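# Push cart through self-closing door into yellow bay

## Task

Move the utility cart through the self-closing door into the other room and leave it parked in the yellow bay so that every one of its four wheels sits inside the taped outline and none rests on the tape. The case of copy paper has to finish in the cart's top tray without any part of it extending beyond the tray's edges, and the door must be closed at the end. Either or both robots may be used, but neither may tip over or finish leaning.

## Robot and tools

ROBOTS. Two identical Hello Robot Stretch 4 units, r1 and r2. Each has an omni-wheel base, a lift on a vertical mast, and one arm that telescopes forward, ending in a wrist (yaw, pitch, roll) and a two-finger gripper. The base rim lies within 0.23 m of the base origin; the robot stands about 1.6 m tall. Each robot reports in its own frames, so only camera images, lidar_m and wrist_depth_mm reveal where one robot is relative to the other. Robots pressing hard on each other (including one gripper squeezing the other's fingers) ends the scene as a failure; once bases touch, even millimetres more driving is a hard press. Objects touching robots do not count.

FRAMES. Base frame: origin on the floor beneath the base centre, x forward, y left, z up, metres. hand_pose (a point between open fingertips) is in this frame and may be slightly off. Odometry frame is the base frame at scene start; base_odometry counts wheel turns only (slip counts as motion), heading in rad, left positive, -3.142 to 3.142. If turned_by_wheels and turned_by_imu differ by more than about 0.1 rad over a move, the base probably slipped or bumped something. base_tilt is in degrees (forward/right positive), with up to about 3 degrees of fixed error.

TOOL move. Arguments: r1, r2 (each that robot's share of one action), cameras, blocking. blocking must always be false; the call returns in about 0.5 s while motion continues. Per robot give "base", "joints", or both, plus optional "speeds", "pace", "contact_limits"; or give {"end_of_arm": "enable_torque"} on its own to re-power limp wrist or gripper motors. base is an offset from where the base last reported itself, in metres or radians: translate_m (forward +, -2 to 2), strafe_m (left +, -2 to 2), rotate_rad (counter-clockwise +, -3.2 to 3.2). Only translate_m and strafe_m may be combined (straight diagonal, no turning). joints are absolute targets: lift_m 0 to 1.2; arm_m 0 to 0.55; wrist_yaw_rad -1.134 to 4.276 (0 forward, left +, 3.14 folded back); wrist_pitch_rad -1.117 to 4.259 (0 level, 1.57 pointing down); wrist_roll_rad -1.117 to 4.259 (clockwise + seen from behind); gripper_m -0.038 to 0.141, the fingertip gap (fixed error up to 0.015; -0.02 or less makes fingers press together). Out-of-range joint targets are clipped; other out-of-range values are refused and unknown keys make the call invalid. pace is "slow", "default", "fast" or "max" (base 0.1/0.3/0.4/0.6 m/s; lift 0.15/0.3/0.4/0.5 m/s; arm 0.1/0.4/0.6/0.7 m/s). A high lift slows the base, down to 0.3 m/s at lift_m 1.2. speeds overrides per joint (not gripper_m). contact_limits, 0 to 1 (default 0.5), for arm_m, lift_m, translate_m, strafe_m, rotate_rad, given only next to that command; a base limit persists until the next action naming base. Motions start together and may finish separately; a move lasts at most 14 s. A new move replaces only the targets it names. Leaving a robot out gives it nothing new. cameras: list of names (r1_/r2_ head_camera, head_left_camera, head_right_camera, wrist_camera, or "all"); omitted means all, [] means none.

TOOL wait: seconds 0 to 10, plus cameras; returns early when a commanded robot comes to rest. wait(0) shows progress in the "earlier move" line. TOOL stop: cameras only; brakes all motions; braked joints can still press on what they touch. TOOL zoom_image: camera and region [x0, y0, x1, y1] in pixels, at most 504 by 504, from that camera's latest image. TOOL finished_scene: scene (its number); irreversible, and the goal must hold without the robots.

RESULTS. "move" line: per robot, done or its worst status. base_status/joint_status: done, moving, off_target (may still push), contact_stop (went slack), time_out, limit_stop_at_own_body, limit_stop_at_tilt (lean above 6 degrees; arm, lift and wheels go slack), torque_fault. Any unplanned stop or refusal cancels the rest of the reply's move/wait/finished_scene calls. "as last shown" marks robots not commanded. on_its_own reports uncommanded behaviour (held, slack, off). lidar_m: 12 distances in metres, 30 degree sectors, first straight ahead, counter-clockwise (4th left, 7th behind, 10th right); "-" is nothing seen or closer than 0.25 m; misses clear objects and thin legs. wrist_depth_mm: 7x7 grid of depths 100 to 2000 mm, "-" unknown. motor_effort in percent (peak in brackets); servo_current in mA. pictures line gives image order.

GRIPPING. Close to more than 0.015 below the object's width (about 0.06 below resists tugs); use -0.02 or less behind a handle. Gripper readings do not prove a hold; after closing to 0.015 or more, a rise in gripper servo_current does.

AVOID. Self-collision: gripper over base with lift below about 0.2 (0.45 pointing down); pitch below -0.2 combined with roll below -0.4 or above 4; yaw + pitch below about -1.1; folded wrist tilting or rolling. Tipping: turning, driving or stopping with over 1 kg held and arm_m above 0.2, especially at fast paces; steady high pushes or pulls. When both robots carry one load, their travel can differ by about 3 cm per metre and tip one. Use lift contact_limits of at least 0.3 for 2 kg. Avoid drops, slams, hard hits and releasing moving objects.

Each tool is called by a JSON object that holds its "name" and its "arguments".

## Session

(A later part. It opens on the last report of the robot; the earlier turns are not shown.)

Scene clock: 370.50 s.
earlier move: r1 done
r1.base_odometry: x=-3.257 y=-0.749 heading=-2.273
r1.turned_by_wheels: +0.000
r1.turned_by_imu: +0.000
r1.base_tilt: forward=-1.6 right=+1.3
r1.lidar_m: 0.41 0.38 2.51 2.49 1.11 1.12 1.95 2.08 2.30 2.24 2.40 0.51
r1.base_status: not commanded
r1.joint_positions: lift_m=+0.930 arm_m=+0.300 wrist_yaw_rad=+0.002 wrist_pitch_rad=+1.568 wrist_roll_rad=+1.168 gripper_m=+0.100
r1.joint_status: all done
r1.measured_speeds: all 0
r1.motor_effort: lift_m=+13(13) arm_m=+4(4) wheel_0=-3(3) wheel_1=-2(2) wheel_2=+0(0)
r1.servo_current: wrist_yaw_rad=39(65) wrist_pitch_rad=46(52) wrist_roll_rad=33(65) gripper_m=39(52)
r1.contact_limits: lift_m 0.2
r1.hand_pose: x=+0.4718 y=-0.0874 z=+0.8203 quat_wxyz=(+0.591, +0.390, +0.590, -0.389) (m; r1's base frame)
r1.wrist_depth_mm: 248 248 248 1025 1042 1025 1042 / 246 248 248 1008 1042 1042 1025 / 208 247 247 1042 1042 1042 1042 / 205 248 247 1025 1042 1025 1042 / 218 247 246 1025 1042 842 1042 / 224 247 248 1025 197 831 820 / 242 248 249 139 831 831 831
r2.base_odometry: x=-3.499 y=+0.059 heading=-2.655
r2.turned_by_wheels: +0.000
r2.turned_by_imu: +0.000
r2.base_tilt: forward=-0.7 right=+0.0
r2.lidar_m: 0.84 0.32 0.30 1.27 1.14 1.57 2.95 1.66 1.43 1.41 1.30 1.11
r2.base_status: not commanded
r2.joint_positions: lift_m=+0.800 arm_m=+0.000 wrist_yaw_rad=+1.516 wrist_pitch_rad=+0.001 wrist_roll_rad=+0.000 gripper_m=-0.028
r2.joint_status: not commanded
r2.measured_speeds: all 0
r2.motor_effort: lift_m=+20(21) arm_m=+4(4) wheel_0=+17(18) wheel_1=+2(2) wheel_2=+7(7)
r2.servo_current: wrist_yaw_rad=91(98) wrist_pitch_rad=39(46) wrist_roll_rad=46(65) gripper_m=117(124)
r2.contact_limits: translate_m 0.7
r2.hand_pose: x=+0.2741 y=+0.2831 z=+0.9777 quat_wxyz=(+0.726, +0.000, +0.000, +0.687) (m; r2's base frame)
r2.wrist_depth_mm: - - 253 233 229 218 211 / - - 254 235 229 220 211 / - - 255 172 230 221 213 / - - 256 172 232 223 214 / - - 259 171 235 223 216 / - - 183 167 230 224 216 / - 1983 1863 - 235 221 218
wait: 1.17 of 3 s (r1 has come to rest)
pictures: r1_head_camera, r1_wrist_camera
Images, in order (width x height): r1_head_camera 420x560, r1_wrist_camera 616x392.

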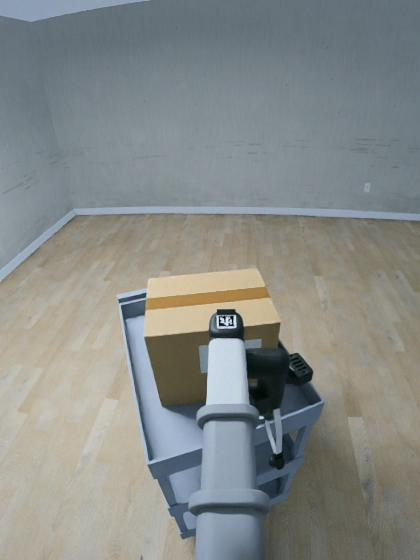

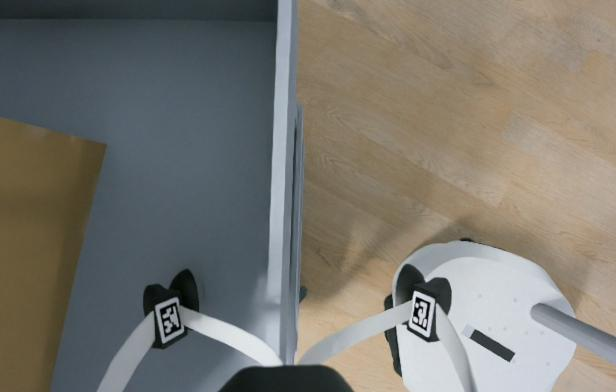

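{"name": "move", "arguments": {"blocking": false, "cameras": [], "r1": {"joints":{"lift_m":0.908},"speeds":{"lift_m":0.04},"contact_limits":{"lift_m":0.1}}}}

{"name": "wait", "arguments": {"seconds": 2, "cameras": ["r1_wrist_camera"]}}

Scene clock: 375.90 s.
move: r1 moving
r1.base_odometry: x=-3.257 y=-0.749 heading=-2.273
r1.turned_by_wheels: +0.000
r1.turned_by_imu: +0.000
r1.base_tilt: forward=-1.7 right=+1.3
r1.lidar_m: 0.40 0.38 2.54 2.47 1.12 1.13 1.97 2.09 2.28 2.25 2.39 0.52
r1.base_status: not commanded
r1.joint_positions: lift_m=+0.914 arm_m=+0.300 wrist_yaw_rad=+0.002 wrist_pitch_rad=+1.568 wrist_roll_rad=+1.168 gripper_m=+0.100
r1.joint_status: lift_m moving
r1.measured_speeds: translate_m=+0.000 strafe_m=+0.000 rotate_rad=+0.000 lift_m=-0.038 arm_m=+0.000 wrist_yaw_rad=+0.000 wrist_pitch_rad=+0.000 wrist_roll_rad=+0.000
r1.motor_effort: lift_m=+5(13) arm_m=+4(4) wheel_0=-3(3) wheel_1=-2(2) wheel_2=+0(0)
r1.servo_current: wrist_yaw_rad=39(59) wrist_pitch_rad=46(46) wrist_roll_rad=46(65) gripper_m=39(46)
r1.contact_limits: lift_m 0.1
r1.hand_pose: x=+0.4718 y=-0.0874 z=+0.8036 quat_wxyz=(+0.591, +0.390, +0.590, -0.389) (m; r1's base frame)
r1.wrist_depth_mm: 239 238 238 1008 1025 1025 1025 / 238 238 237 1008 1025 1042 1042 / 213 238 238 1008 1025 1042 1008 / 204 237 238 1042 1025 1008 1008 / 216 237 236 1042 1042 820 1025 / 229 238 236 1008 198 798 809 / 231 193 236 145 809 788 798
r2: as last shown
r2.lidar_m: 0.85 0.33 0.35 1.28 1.14 1.59 2.94 1.66 1.44 1.44 1.29 1.10
r2.motor_effort: lift_m=+20(20) arm_m=+4(4) wheel_0=+17(18) wheel_1=+1(2) wheel_2=+7(7)
r2.servo_current: wrist_yaw_rad=85(98) wrist_pitch_rad=39(46) wrist_roll_rad=33(59) gripper_m=117(124)
r2.contact_limits: translate_m 0.7
r2.wrist_depth_mm: - - 252 234 229 217 211 / - - 255 236 229 220 212 / - - 256 172 231 221 213 / - - 257 171 232 222 215 / - - 259 171 233 222 216 / - - 183 167 231 224 216 / - 1921 1808 - 234 222 217
pictures: none
No camera images: "cameras" was empty.

Scene clock: 376.57 s.
earlier move: r1 contact_stop
r1.base_odometry: x=-3.257 y=-0.749 heading=-2.273
r1.turned_by_wheels: +0.000
r1.turned_by_imu: +0.000
r1.base_tilt: forward=-1.6 right=+1.3
r1.lidar_m: 0.40 0.38 2.52 2.48 1.12 1.14 1.93 2.10 2.29 2.25 2.40 0.51
r1.base_status: not commanded
r1.joint_positions: lift_m=+0.923 arm_m=+0.300 wrist_yaw_rad=+0.002 wrist_pitch_rad=+1.568 wrist_roll_rad=+1.168 gripper_m=+0.100
r1.joint_status: lift_m contact_stop (moved -0.008 of -0.022)
r1.measured_speeds: all 0
r1.on_its_own: lift_m is slack since a contact_stop (your +0.908 is given up)
r1.motor_effort: lift_m=+19(19) arm_m=+4(4) wheel_0=-3(3) wheel_1=-2(2) wheel_2=+0(0)
r1.servo_current: wrist_yaw_rad=52(59) wrist_pitch_rad=46(52) wrist_roll_rad=26(72) gripper_m=39(46)
r1.contact_limits: lift_m 0.1
r1.hand_pose: x=+0.4718 y=-0.0874 z=+0.8125 quat_wxyz=(+0.591, +0.390, +0.590, -0.389) (m; r1's base frame)
r1.wrist_depth_mm: 240 241 241 1025 1025 1008 1025 / 241 240 241 1042 1042 1008 1025 / 213 241 240 1025 1025 1025 1025 / 207 241 240 1025 1025 1042 1042 / 220 241 240 1042 1025 831 1042 / 233 240 239 1025 198 820 820 / 241 241 240 137 809 820 820
r2.base_odometry: x=-3.499 y=+0.059 heading=-2.655
r2.turned_by_wheels: +0.000
r2.turned_by_imu: +0.000
r2.base_tilt: forward=-0.7 right=+0.1
r2.lidar_m: 0.82 0.31 0.35 1.24 1.12 1.59 2.93 1.64 1.44 1.42 1.30 1.10
r2.base_status: not commanded
r2.joint_positions: lift_m=+0.800 arm_m=+0.000 wrist_yaw_rad=+1.516 wrist_pitch_rad=+0.001 wrist_roll_rad=+0.000 gripper_m=-0.028
r2.joint_status: not commanded
r2.measured_speeds: all 0
r2.motor_effort: lift_m=+20(21) arm_m=+4(4) wheel_0=+17(18) wheel_1=+2(2) wheel_2=+7(7)
r2.servo_current: wrist_yaw_rad=85(98) wrist_pitch_rad=46(46) wrist_roll_rad=46(59) gripper_m=111(124)
r2.contact_limits: translate_m 0.7
r2.hand_pose: x=+0.2741 y=+0.2831 z=+0.9777 quat_wxyz=(+0.726, +0.000, +0.000, +0.687) (m; r2's base frame)
r2.wrist_depth_mm: - - 252 234 228 218 211 / - - 253 236 229 220 212 / - - 255 172 230 221 213 / - - 257 172 232 222 215 / - - 258 171 234 223 216 / - - 183 167 231 224 216 / - 1983 1808 - 235 222 216
wait: 0.67 of 2 s (r1 has come to rest)
pictures: r1_wrist_camera
Images, in order (width x height): r1_wrist_camera 616x392.

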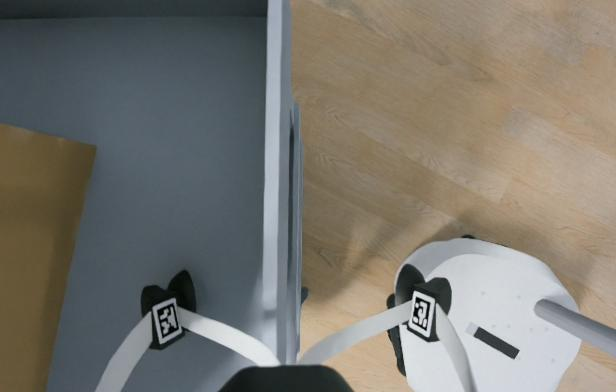

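{"name": "move", "arguments": {"blocking": false, "cameras": [], "r1": {"joints":{"lift_m":0.933},"speeds":{"lift_m":0.06}}}}

{"name": "wait", "arguments": {"seconds": 2, "cameras": []}}

{"name": "move", "arguments": {"blocking": false, "cameras": [], "r1": {"joints":{"gripper_m":-0.03}}}}

{"name": "wait", "arguments": {"seconds": 3, "cameras": ["r1_wrist_camera"]}}

Scene clock: 383.13 s.
move: r1 moving
r1.base_odometry: x=-3.257 y=-0.749 heading=-2.273
r1.turned_by_wheels: +0.000
r1.turned_by_imu: +0.000
r1.base_tilt: forward=-1.6 right=+1.2
r1.lidar_m: 0.40 0.38 2.55 2.49 1.11 1.12 1.98 2.11 2.28 2.25 2.41 0.50
r1.base_status: not commanded
r1.joint_positions: lift_m=+0.933 arm_m=+0.300 wrist_yaw_rad=+0.002 wrist_pitch_rad=+1.568 wrist_roll_rad=+1.168 gripper_m=+0.100
r1.joint_status: lift_m moving
r1.measured_speeds: all 0
r1.motor_effort: lift_m=+24(26) arm_m=+4(4) wheel_0=-3(3) wheel_1=-2(2) wheel_2=+0(0)
r1.servo_current: wrist_yaw_rad=52(65) wrist_pitch_rad=46(46) wrist_roll_rad=59(59) gripper_m=46(46)
r1.hand_pose: x=+0.4718 y=-0.0874 z=+0.8223 quat_wxyz=(+0.591, +0.390, +0.590, -0.389) (m; r1's base frame)
r1.wrist_depth_mm: 250 250 249 1025 1025 1042 1060 / 249 250 249 1042 1042 1025 1042 / 214 249 249 1042 1042 1042 1042 / 208 250 250 1042 1042 1042 1025 / 219 250 250 1042 1025 842 1025 / 224 250 251 1025 197 831 831 / 243 250 251 139 820 831 831
r2: as last shown
r2.base_tilt: forward=-0.7 right=+0.0
r2.lidar_m: 0.82 0.33 0.35 1.24 1.14 1.60 2.94 1.66 1.42 1.43 1.30 1.11
r2.motor_effort: lift_m=+21(21) arm_m=+4(4) wheel_0=+17(17) wheel_1=+1(2) wheel_2=+7(7)
r2.servo_current: wrist_yaw_rad=85(98) wrist_pitch_rad=33(39) wrist_roll_rad=39(59) gripper_m=117(124)
r2.contact_limits: translate_m 0.7
r2.wrist_depth_mm: - - 252 233 229 218 211 / - - 252 236 229 220 212 / - - 255 172 231 222 213 / - - 257 172 232 224 214 / - - 258 172 234 223 216 / - - 183 167 230 223 217 / - 1921 1863 - 235 223 218
pictures: none
No camera images: "cameras" was empty.

Scene clock: 383.30 s.
earlier move: r1 done
r1.base_odometry: x=-3.257 y=-0.749 heading=-2.273
r1.turned_by_wheels: +0.000
r1.turned_by_imu: +0.000
r1.base_tilt: forward=-1.6 right=+1.3
r1.lidar_m: 0.40 0.39 2.51 2.49 1.11 1.13 1.97 2.09 2.28 2.25 2.40 0.51
r1.base_status: not commanded
r1.joint_positions: lift_m=+0.933 arm_m=+0.300 wrist_yaw_rad=+0.002 wrist_pitch_rad=+1.568 wrist_roll_rad=+1.168 gripper_m=+0.100
r1.joint_status: all done
r1.measured_speeds: all 0
r1.motor_effort: lift_m=+24(26) arm_m=+4(4) wheel_0=-3(3) wheel_1=-2(2) wheel_2=+0(0)
r1.servo_current: wrist_yaw_rad=52(65) wrist_pitch_rad=33(46) wrist_roll_rad=52(59) gripper_m=46(46)
r1.hand_pose: x=+0.4718 y=-0.0874 z=+0.8223 quat_wxyz=(+0.591, +0.390, +0.590, -0.389) (m; r1's base frame)
r1.wrist_depth_mm: 250 249 250 1042 1025 1042 1042 / 248 249 249 1060 1025 1042 1042 / 214 250 250 1025 1025 1025 1042 / 208 250 249 1042 1025 1060 1042 / 220 249 250 1042 1025 842 1025 / 224 251 251 1042 198 820 820 / 245 249 249 140 831 831 831
r2.base_odometry: x=-3.499 y=+0.059 heading=-2.655
r2.turned_by_wheels: +0.000
r2.turned_by_imu: +0.000
r2.base_tilt: forward=-0.7 right=+0.1
r2.lidar_m: 0.81 0.30 0.35 1.25 1.11 1.59 2.94 1.69 1.43 1.42 1.30 1.11
r2.base_status: not commanded
r2.joint_positions: lift_m=+0.800 arm_m=+0.000 wrist_yaw_rad=+1.516 wrist_pitch_rad=+0.001 wrist_roll_rad=+0.000 gripper_m=-0.028
r2.joint_status: not commanded
r2.measured_speeds: all 0
r2.motor_effort: lift_m=+20(21) arm_m=+4(4) wheel_0=+17(17) wheel_1=+2(2) wheel_2=+7(7)
r2.servo_current: wrist_yaw_rad=91(98) wrist_pitch_rad=33(39) wrist_roll_rad=39(59) gripper_m=111(124)
r2.contact_limits: translate_m 0.7
r2.hand_pose: x=+0.2741 y=+0.2831 z=+0.9777 quat_wxyz=(+0.726, +0.000, +0.000, +0.687) (m; r2's base frame)
r2.wrist_depth_mm: - - 252 234 228 218 211 / - - 254 235 230 219 211 / - - 255 172 231 223 213 / - - 257 172 232 222 214 / - - 258 172 235 223 216 / - - 183 167 230 224 217 / - 1921 1808 - 235 222 218
wait: 0.17 of 2 s (r1 has come to rest)
pictures: none
No camera images: "cameras" was empty.

Scene clock: 383.80 s.
move: r1 moving
r1.base_odometry: x=-3.257 y=-0.749 heading=-2.273
r1.turned_by_wheels: +0.000
r1.turned_by_imu: +0.000
r1.base_tilt: forward=-1.6 right=+1.2
r1.lidar_m: 0.39 0.39 2.51 2.48 1.14 1.14 1.96 2.09 2.29 2.23 2.40 0.50
r1.base_status: not commanded
r1.joint_positions: lift_m=+0.933 arm_m=+0.300 wrist_yaw_rad=+0.002 wrist_pitch_rad=+1.568 wrist_roll_rad=+1.168 gripper_m=+0.084
r1.joint_status: gripper_m moving
r1.measured_speeds: all 0
r1.motor_effort: lift_m=+24(24) arm_m=+4(4) wheel_0=-3(3) wheel_1=-1(2) wheel_2=+0(0)
r1.servo_current: wrist_yaw_rad=52(52) wrist_pitch_rad=39(46) wrist_roll_rad=59(59) gripper_m=91(91)
r1.hand_pose: x=+0.4718 y=-0.0874 z=+0.8223 quat_wxyz=(+0.591, +0.390, +0.590, -0.389) (m; r1's base frame)
r1.wrist_depth_mm: 249 250 249 1078 1042 1060 1042 / 250 249 250 1060 1042 1042 1042 / 213 249 249 1042 1042 1042 1025 / 208 250 250 1042 1025 1042 1025 / 219 250 251 1060 1025 820 1042 / 225 250 250 1025 199 831 831 / 244 249 251 144 831 820 820
r2: as last shown
r2.base_tilt: forward=-0.7 right=+0.0
r2.lidar_m: 0.81 0.33 0.36 1.27 1.11 1.55 2.97 1.66 1.44 1.43 1.30 1.12
r2.motor_effort: lift_m=+20(21) arm_m=+4(4) wheel_0=+17(18) wheel_1=+1(2) wheel_2=+7(7)
r2.servo_current: wrist_yaw_rad=78(104) wrist_pitch_rad=39(46) wrist_roll_rad=39(59) gripper_m=124(124)
r2.contact_limits: translate_m 0.7
r2.wrist_depth_mm: - - 252 235 229 218 211 / - - 253 236 229 220 211 / - - 256 171 230 222 213 / - - 257 172 233 222 214 / - - 259 172 234 223 217 / - - 183 167 230 224 216 / - 1983 1863 - 235 222 218
pictures: none
No camera images: "cameras" was empty.

Scene clock: 385.30 s.
earlier move: r1 done
r1.base_odometry: x=-3.257 y=-0.749 heading=-2.273
r1.turned_by_wheels: +0.000
r1.turned_by_imu: +0.000
r1.base_tilt: forward=-1.6 right=+1.3
r1.lidar_m: 0.41 0.39 2.54 2.49 1.12 1.15 1.96 2.09 2.28 2.25 2.42 0.51
r1.base_status: not commanded
r1.joint_positions: lift_m=+0.933 arm_m=+0.300 wrist_yaw_rad=+0.002 wrist_pitch_rad=+1.566 wrist_roll_rad=+1.169 gripper_m=-0.029
r1.joint_status: all done
r1.measured_speeds: all 0
r1.motor_effort: lift_m=+24(24) arm_m=-4(4) wheel_0=-2(3) wheel_1=-2(2) wheel_2=+0(0)
r1.servo_current: wrist_yaw_rad=46(65) wrist_pitch_rad=46(52) wrist_roll_rad=59(65) gripper_m=78(150)
r1.hand_pose: x=+0.4726 y=-0.0874 z=+0.8224 quat_wxyz=(+0.592, +0.390, +0.589, -0.388) (m; r1's base frame)
r1.wrist_depth_mm: 251 250 249 250 1042 1042 1042 / 251 251 250 250 1025 1042 1025 / 195 250 250 249 1042 1025 1042 / 202 250 249 1042 1025 1042 1042 / 208 249 249 1025 1025 842 1025 / 220 251 205 186 820 831 809 / 224 155 250 182 162 809 831
r2.base_odometry: x=-3.499 y=+0.059 heading=-2.655
r2.turned_by_wheels: +0.000
r2.turned_by_imu: +0.000
r2.base_tilt: forward=-0.7 right=+0.0
r2.lidar_m: 0.82 0.33 0.34 1.23 1.16 1.58 2.91 1.67 1.42 1.43 1.30 1.12
r2.base_status: not commanded
r2.joint_positions: lift_m=+0.800 arm_m=+0.000 wrist_yaw_rad=+1.516 wrist_pitch_rad=+0.001 wrist_roll_rad=+0.000 gripper_m=-0.028
r2.joint_status: not commanded
r2.measured_speeds: all 0
r2.motor_effort: lift_m=+21(21) arm_m=+4(4) wheel_0=+17(18) wheel_1=+2(2) wheel_2=+7(7)
r2.servo_current: wrist_yaw_rad=85(104) wrist_pitch_rad=46(46) wrist_roll_rad=46(59) gripper_m=117(124)
r2.contact_limits: translate_m 0.7
r2.hand_pose: x=+0.2741 y=+0.2831 z=+0.9777 quat_wxyz=(+0.726, +0.000, +0.000, +0.687) (m; r2's base frame)
r2.wrist_depth_mm: - - 253 235 229 218 210 / - - 252 236 229 219 213 / - - 256 172 231 222 213 / - - 257 172 233 222 215 / - - 258 171 234 222 216 / - - 183 167 230 224 216 / - 1983 1863 - 235 222 218
wait: 1.50 of 3 s (r1 has come to rest)
pictures: r1_wrist_camera
Images, in order (width x height): r1_wrist_camera 616x392.

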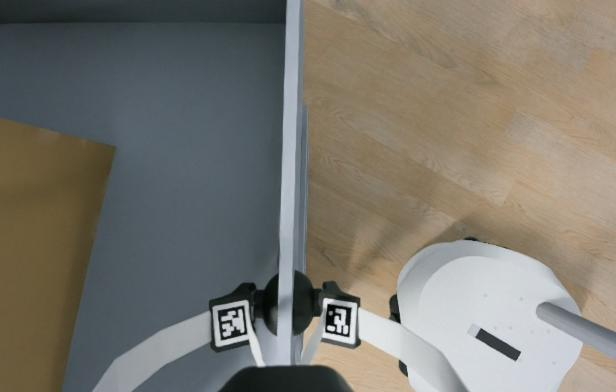

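{"name": "move", "arguments": {"blocking": false, "cameras": [], "r1": {"base":{"translate_m":-0.35,"strafe_m":0.2},"joints":{"wrist_roll_rad":1.33},"pace":"slow","speeds":{"wrist_roll_rad":0.05}}}}

{"name": "wait", "arguments": {"seconds": 6, "cameras": ["r1_wrist_camera","r1_head_camera"]}}

Scene clock: 395.70 s.
move: r1 moving
r1.base_odometry: x=-3.243 y=-0.744 heading=-2.273
r1.turned_by_wheels: +0.000
r1.turned_by_imu: +0.000
r1.base_tilt: forward=-1.5 right=+1.3
r1.lidar_m: 0.40 0.40 2.54 2.48 1.11 1.12 1.94 2.08 2.27 2.25 2.41 0.52
r1.base_status: translate_m moving; strafe_m moving
r1.joint_positions: lift_m=+0.933 arm_m=+0.300 wrist_yaw_rad=+0.002 wrist_pitch_rad=+1.560 wrist_roll_rad=+1.190 gripper_m=-0.029
r1.joint_status: wrist_roll_rad moving
r1.measured_speeds: translate_m=-0.049 strafe_m=+0.028 rotate_rad=-0.001 lift_m=+0.000 arm_m=+0.000 wrist_yaw_rad=+0.000 wrist_pitch_rad=-0.021 wrist_roll_rad=+0.051
r1.motor_effort: lift_m=+24(24) arm_m=-4(4) wheel_0=-8(11) wheel_1=+0(3) wheel_2=+10(11)
r1.servo_current: wrist_yaw_rad=46(59) wrist_pitch_rad=52(52) wrist_roll_rad=52(65) gripper_m=65(78)
r1.hand_pose: x=+0.4742 y=-0.0874 z=+0.8224 quat_wxyz=(+0.589, +0.398, +0.583, -0.394) (m; r1's base frame)
r1.wrist_depth_mm: 254 253 252 1025 1042 1025 1042 / 255 254 253 1042 1042 1025 1025 / 202 254 253 1025 1025 1042 1008 / 202 253 253 1042 1025 1025 1025 / 216 254 252 1025 1042 842 1025 / 222 253 185 189 831 820 820 / 232 152 251 181 151 809 820
r2: as last shown
r2.lidar_m: 0.80 0.32 0.34 1.24 1.11 1.57 2.92 1.64 1.43 1.43 1.30 1.10
r2.motor_effort: lift_m=+20(21) arm_m=+4(4) wheel_0=+17(18) wheel_1=+1(2) wheel_2=+7(7)
r2.servo_current: wrist_yaw_rad=98(98) wrist_pitch_rad=39(52) wrist_roll_rad=52(65) gripper_m=117(124)
r2.contact_limits: translate_m 0.7
r2.wrist_depth_mm: - - 253 234 229 218 211 / - - 253 235 230 219 212 / - - 255 172 231 221 213 / - - 257 172 233 221 214 / - - 258 171 234 223 215 / - - 183 167 230 224 216 / - 1983 1863 - 236 223 218
pictures: none
No camera images: "cameras" was empty.

Scene clock: 400.37 s.
earlier move: r1 done
r1.base_odometry: x=-2.878 y=-0.611 heading=-2.274
r1.turned_by_wheels: -0.001
r1.turned_by_imu: -0.002
r1.base_tilt: forward=-1.6 right=+1.3
r1.lidar_m: 0.45 3.05 2.39 0.83 0.73 0.78 1.65 1.67 2.46 2.40 2.56 0.40
r1.base_status: done
r1.joint_positions: lift_m=+0.933 arm_m=+0.300 wrist_yaw_rad=+0.000 wrist_pitch_rad=+1.565 wrist_roll_rad=+1.331 gripper_m=-0.029
r1.joint_status: all done
r1.measured_speeds: all 0
r1.motor_effort: lift_m=+23(24) arm_m=-4(4) wheel_0=-5(14) wheel_1=-4(8) wheel_2=+1(14)
r1.servo_current: wrist_yaw_rad=65(85) wrist_pitch_rad=46(98) wrist_roll_rad=46(98) gripper_m=65(78)
r1.hand_pose: x=+0.4725 y=-0.0874 z=+0.8224 quat_wxyz=(+0.558, +0.438, +0.555, -0.435) (m; r1's base frame)
r1.wrist_depth_mm: 121 147 180 250 251 212 - / 148 181 241 251 251 247 180 / 188 248 250 252 251 206 1042 / 250 251 251 252 251 1025 1042 / 252 250 249 251 820 820 831 / 250 251 182 205 831 820 820 / 251 144 236 180 182 145 831
r2.base_odometry: x=-3.499 y=+0.059 heading=-2.655
r2.turned_by_wheels: +0.000
r2.turned_by_imu: +0.001
r2.base_tilt: forward=-0.7 right=+0.0
r2.lidar_m: 0.82 0.29 0.34 0.81 0.84 4.71 2.96 1.69 1.43 1.42 1.28 1.10
r2.base_status: not commanded
r2.joint_positions: lift_m=+0.800 arm_m=+0.000 wrist_yaw_rad=+1.516 wrist_pitch_rad=+0.001 wrist_roll_rad=+0.000 gripper_m=-0.028
r2.joint_status: not commanded
r2.measured_speeds: all 0
r2.motor_effort: lift_m=+20(21) arm_m=+4(4) wheel_0=+17(18) wheel_1=+2(2) wheel_2=+7(7)
r2.servo_current: wrist_yaw_rad=91(104) wrist_pitch_rad=39(52) wrist_roll_rad=46(65) gripper_m=117(124)
r2.contact_limits: translate_m 0.7
r2.hand_pose: x=+0.2741 y=+0.2831 z=+0.9777 quat_wxyz=(+0.726, +0.000, +0.000, +0.687) (m; r2's base frame)
r2.wrist_depth_mm: - - 252 234 229 218 211 / - - 253 236 230 219 212 / - - 254 172 231 220 213 / 1430 - 256 172 233 223 215 / 1281 - 259 171 234 223 216 / 1661 - 183 167 231 224 216 / - 1921 1008 - 235 221 218
wait: 4.67 of 6 s (r1 has come to rest)
pictures: r1_head_camera, r1_wrist_camera
Images, in order (width x height): r1_head_camera 420x560, r1_wrist_camera 616x392.

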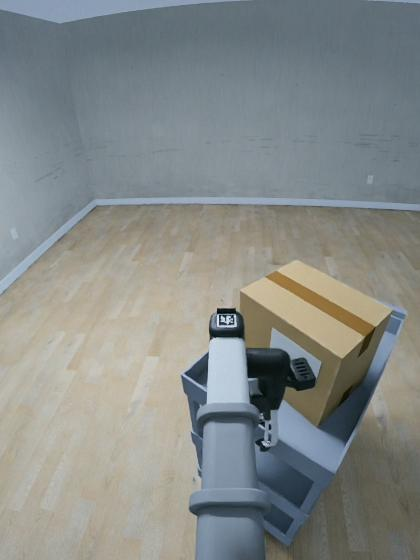

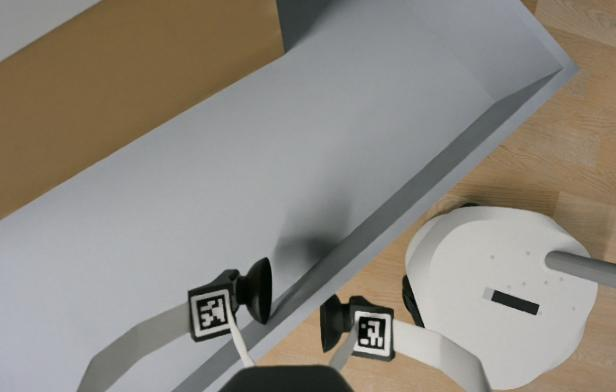

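{"name": "move", "arguments": {"blocking": false, "cameras": [], "r1": {"base":{"translate_m":-0.35,"strafe_m":0.15},"joints":{"wrist_roll_rad":1.85},"pace":"slow","speeds":{"wrist_roll_rad":0.2}}}}

{"name": "wait", "arguments": {"seconds": 6, "cameras": ["r1_wrist_camera","r1_head_camera","r1_head_left_camera"]}}

Scene clock: 415.87 s.
move: r1 moving
r1.base_odometry: x=-2.866 y=-0.605 heading=-2.275
r1.turned_by_wheels: -0.001
r1.turned_by_imu: -0.002
r1.base_tilt: forward=-1.6 right=+1.3
r1.lidar_m: 0.45 3.04 2.35 0.83 0.73 0.76 1.64 1.65 2.47 2.39 2.59 0.40
r1.base_status: translate_m moving; strafe_m moving
r1.joint_positions: lift_m=+0.933 arm_m=+0.300 wrist_yaw_rad=+0.000 wrist_pitch_rad=+1.563 wrist_roll_rad=+1.418 gripper_m=-0.029
r1.joint_status: wrist_roll_rad moving
r1.measured_speeds: translate_m=-0.048 strafe_m=+0.020 rotate_rad=-0.003 lift_m=+0.000 arm_m=+0.000 wrist_yaw_rad=+0.000 wrist_pitch_rad=-0.012 wrist_roll_rad=+0.201
r1.motor_effort: lift_m=+23(23) arm_m=-4(4) wheel_0=-12(12) wheel_1=-6(6) wheel_2=+5(7)
r1.servo_current: wrist_yaw_rad=52(52) wrist_pitch_rad=46(52) wrist_roll_rad=46(72) gripper_m=65(65)
r1.hand_pose: x=+0.4732 y=-0.0874 z=+0.8224 quat_wxyz=(+0.539, +0.462, +0.535, -0.458) (m; r1's base frame)
r1.wrist_depth_mm: 130 157 193 252 250 205 - / 151 191 251 252 250 224 1025 / 189 248 251 251 250 1025 1042 / 248 254 252 252 229 891 1042 / 253 252 252 251 960 820 820 / 253 253 181 198 831 831 831 / 253 149 237 1042 176 134 1042
r2: as last shown
r2.turned_by_imu: +0.000
r2.lidar_m: 0.80 0.31 0.37 0.78 0.82 4.71 2.94 1.70 1.44 1.43 1.29 1.09
r2.motor_effort: lift_m=+20(21) arm_m=+4(4) wheel_0=+18(18) wheel_1=+2(2) wheel_2=+7(7)
r2.servo_current: wrist_yaw_rad=98(104) wrist_pitch_rad=46(46) wrist_roll_rad=52(52) gripper_m=117(117)
r2.contact_limits: translate_m 0.7
r2.wrist_depth_mm: - - 250 234 229 219 211 / - - 252 236 229 219 211 / - - 253 172 232 222 213 / 1397 - 256 172 232 222 214 / 1255 - 258 171 234 224 216 / 1661 - 183 167 231 224 216 / - 1921 1008 - 234 222 217
pictures: none
No camera images: "cameras" was empty.

Scene clock: 420.37 s.
earlier move: r1 done
r1.base_odometry: x=-2.537 y=-0.442 heading=-2.275
r1.turned_by_wheels: +0.000
r1.turned_by_imu: -0.002
r1.base_tilt: forward=-1.6 right=+1.3
r1.lidar_m: 0.44 2.90 2.25 0.56 0.41 0.59 4.20 1.36 1.92 2.54 0.99 0.37
r1.base_status: done
r1.joint_positions: lift_m=+0.933 arm_m=+0.300 wrist_yaw_rad=+0.000 wrist_pitch_rad=+1.567 wrist_roll_rad=+1.850 gripper_m=-0.029
r1.joint_status: all done
r1.measured_speeds: all 0
r1.motor_effort: lift_m=+23(23) arm_m=-3(4) wheel_0=-8(17) wheel_1=-4(8) wheel_2=+0(7)
r1.servo_current: wrist_yaw_rad=46(65) wrist_pitch_rad=46(59) wrist_roll_rad=46(85) gripper_m=72(72)
r1.hand_pose: x=+0.4722 y=-0.0874 z=+0.8224 quat_wxyz=(+0.427, +0.566, +0.425, -0.563) (m; r1's base frame)
r1.wrist_depth_mm: 126 162 251 250 250 204 1025 / 145 188 252 252 251 1042 1025 / 173 234 251 251 250 842 820 / 211 252 250 251 842 842 820 / 252 251 252 251 1060 820 842 / 251 251 183 198 192 1025 1042 / 251 149 252 181 1042 137 1060
r2.base_odometry: x=-3.499 y=+0.059 heading=-2.655
r2.turned_by_wheels: +0.000
r2.turned_by_imu: +0.001
r2.base_tilt: forward=-0.7 right=+0.0
r2.lidar_m: 0.81 0.32 0.34 0.58 0.86 4.72 2.92 1.67 1.42 1.43 1.31 1.10
r2.base_status: not commanded
r2.joint_positions: lift_m=+0.800 arm_m=+0.000 wrist_yaw_rad=+1.516 wrist_pitch_rad=+0.001 wrist_roll_rad=+0.000 gripper_m=-0.028
r2.joint_status: not commanded
r2.measured_speeds: all 0
r2.motor_effort: lift_m=+20(21) arm_m=+4(4) wheel_0=+17(18) wheel_1=+2(2) wheel_2=+7(7)
r2.servo_current: wrist_yaw_rad=72(104) wrist_pitch_rad=39(46) wrist_roll_rad=33(72) gripper_m=117(130)
r2.contact_limits: translate_m 0.7
r2.hand_pose: x=+0.2741 y=+0.2831 z=+0.9777 quat_wxyz=(+0.726, +0.000, +0.000, +0.687) (m; r2's base frame)
r2.wrist_depth_mm: - - 253 235 228 220 211 / - - 254 236 229 220 212 / 809 - 254 172 230 221 213 / 991 - 257 172 233 222 213 / 1008 1229 258 171 234 224 216 / - - 183 167 229 223 216 / - - 1863 - 235 221 218
wait: 4.50 of 6 s (r1 has come to rest)
pictures: r1_head_camera, r1_head_left_camera, r1_wrist_camera
Images, in order (width x height): r1_head_camera 420x560, r1_head_left_camera 420x672, r1_wrist_camera 616x392.

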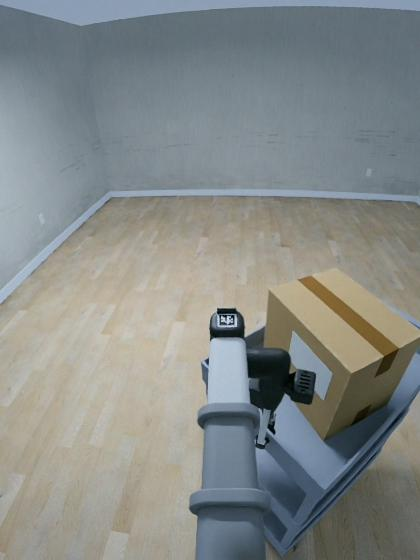

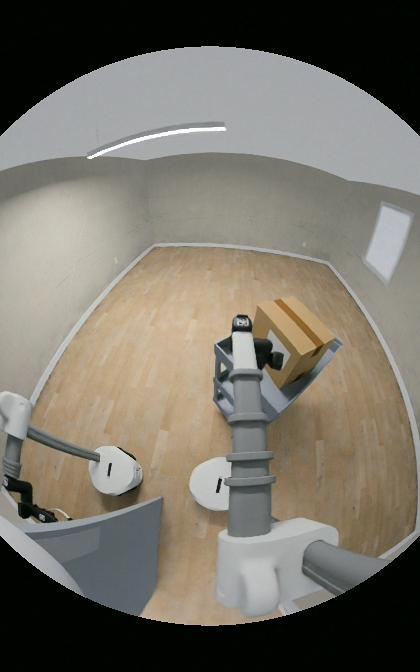

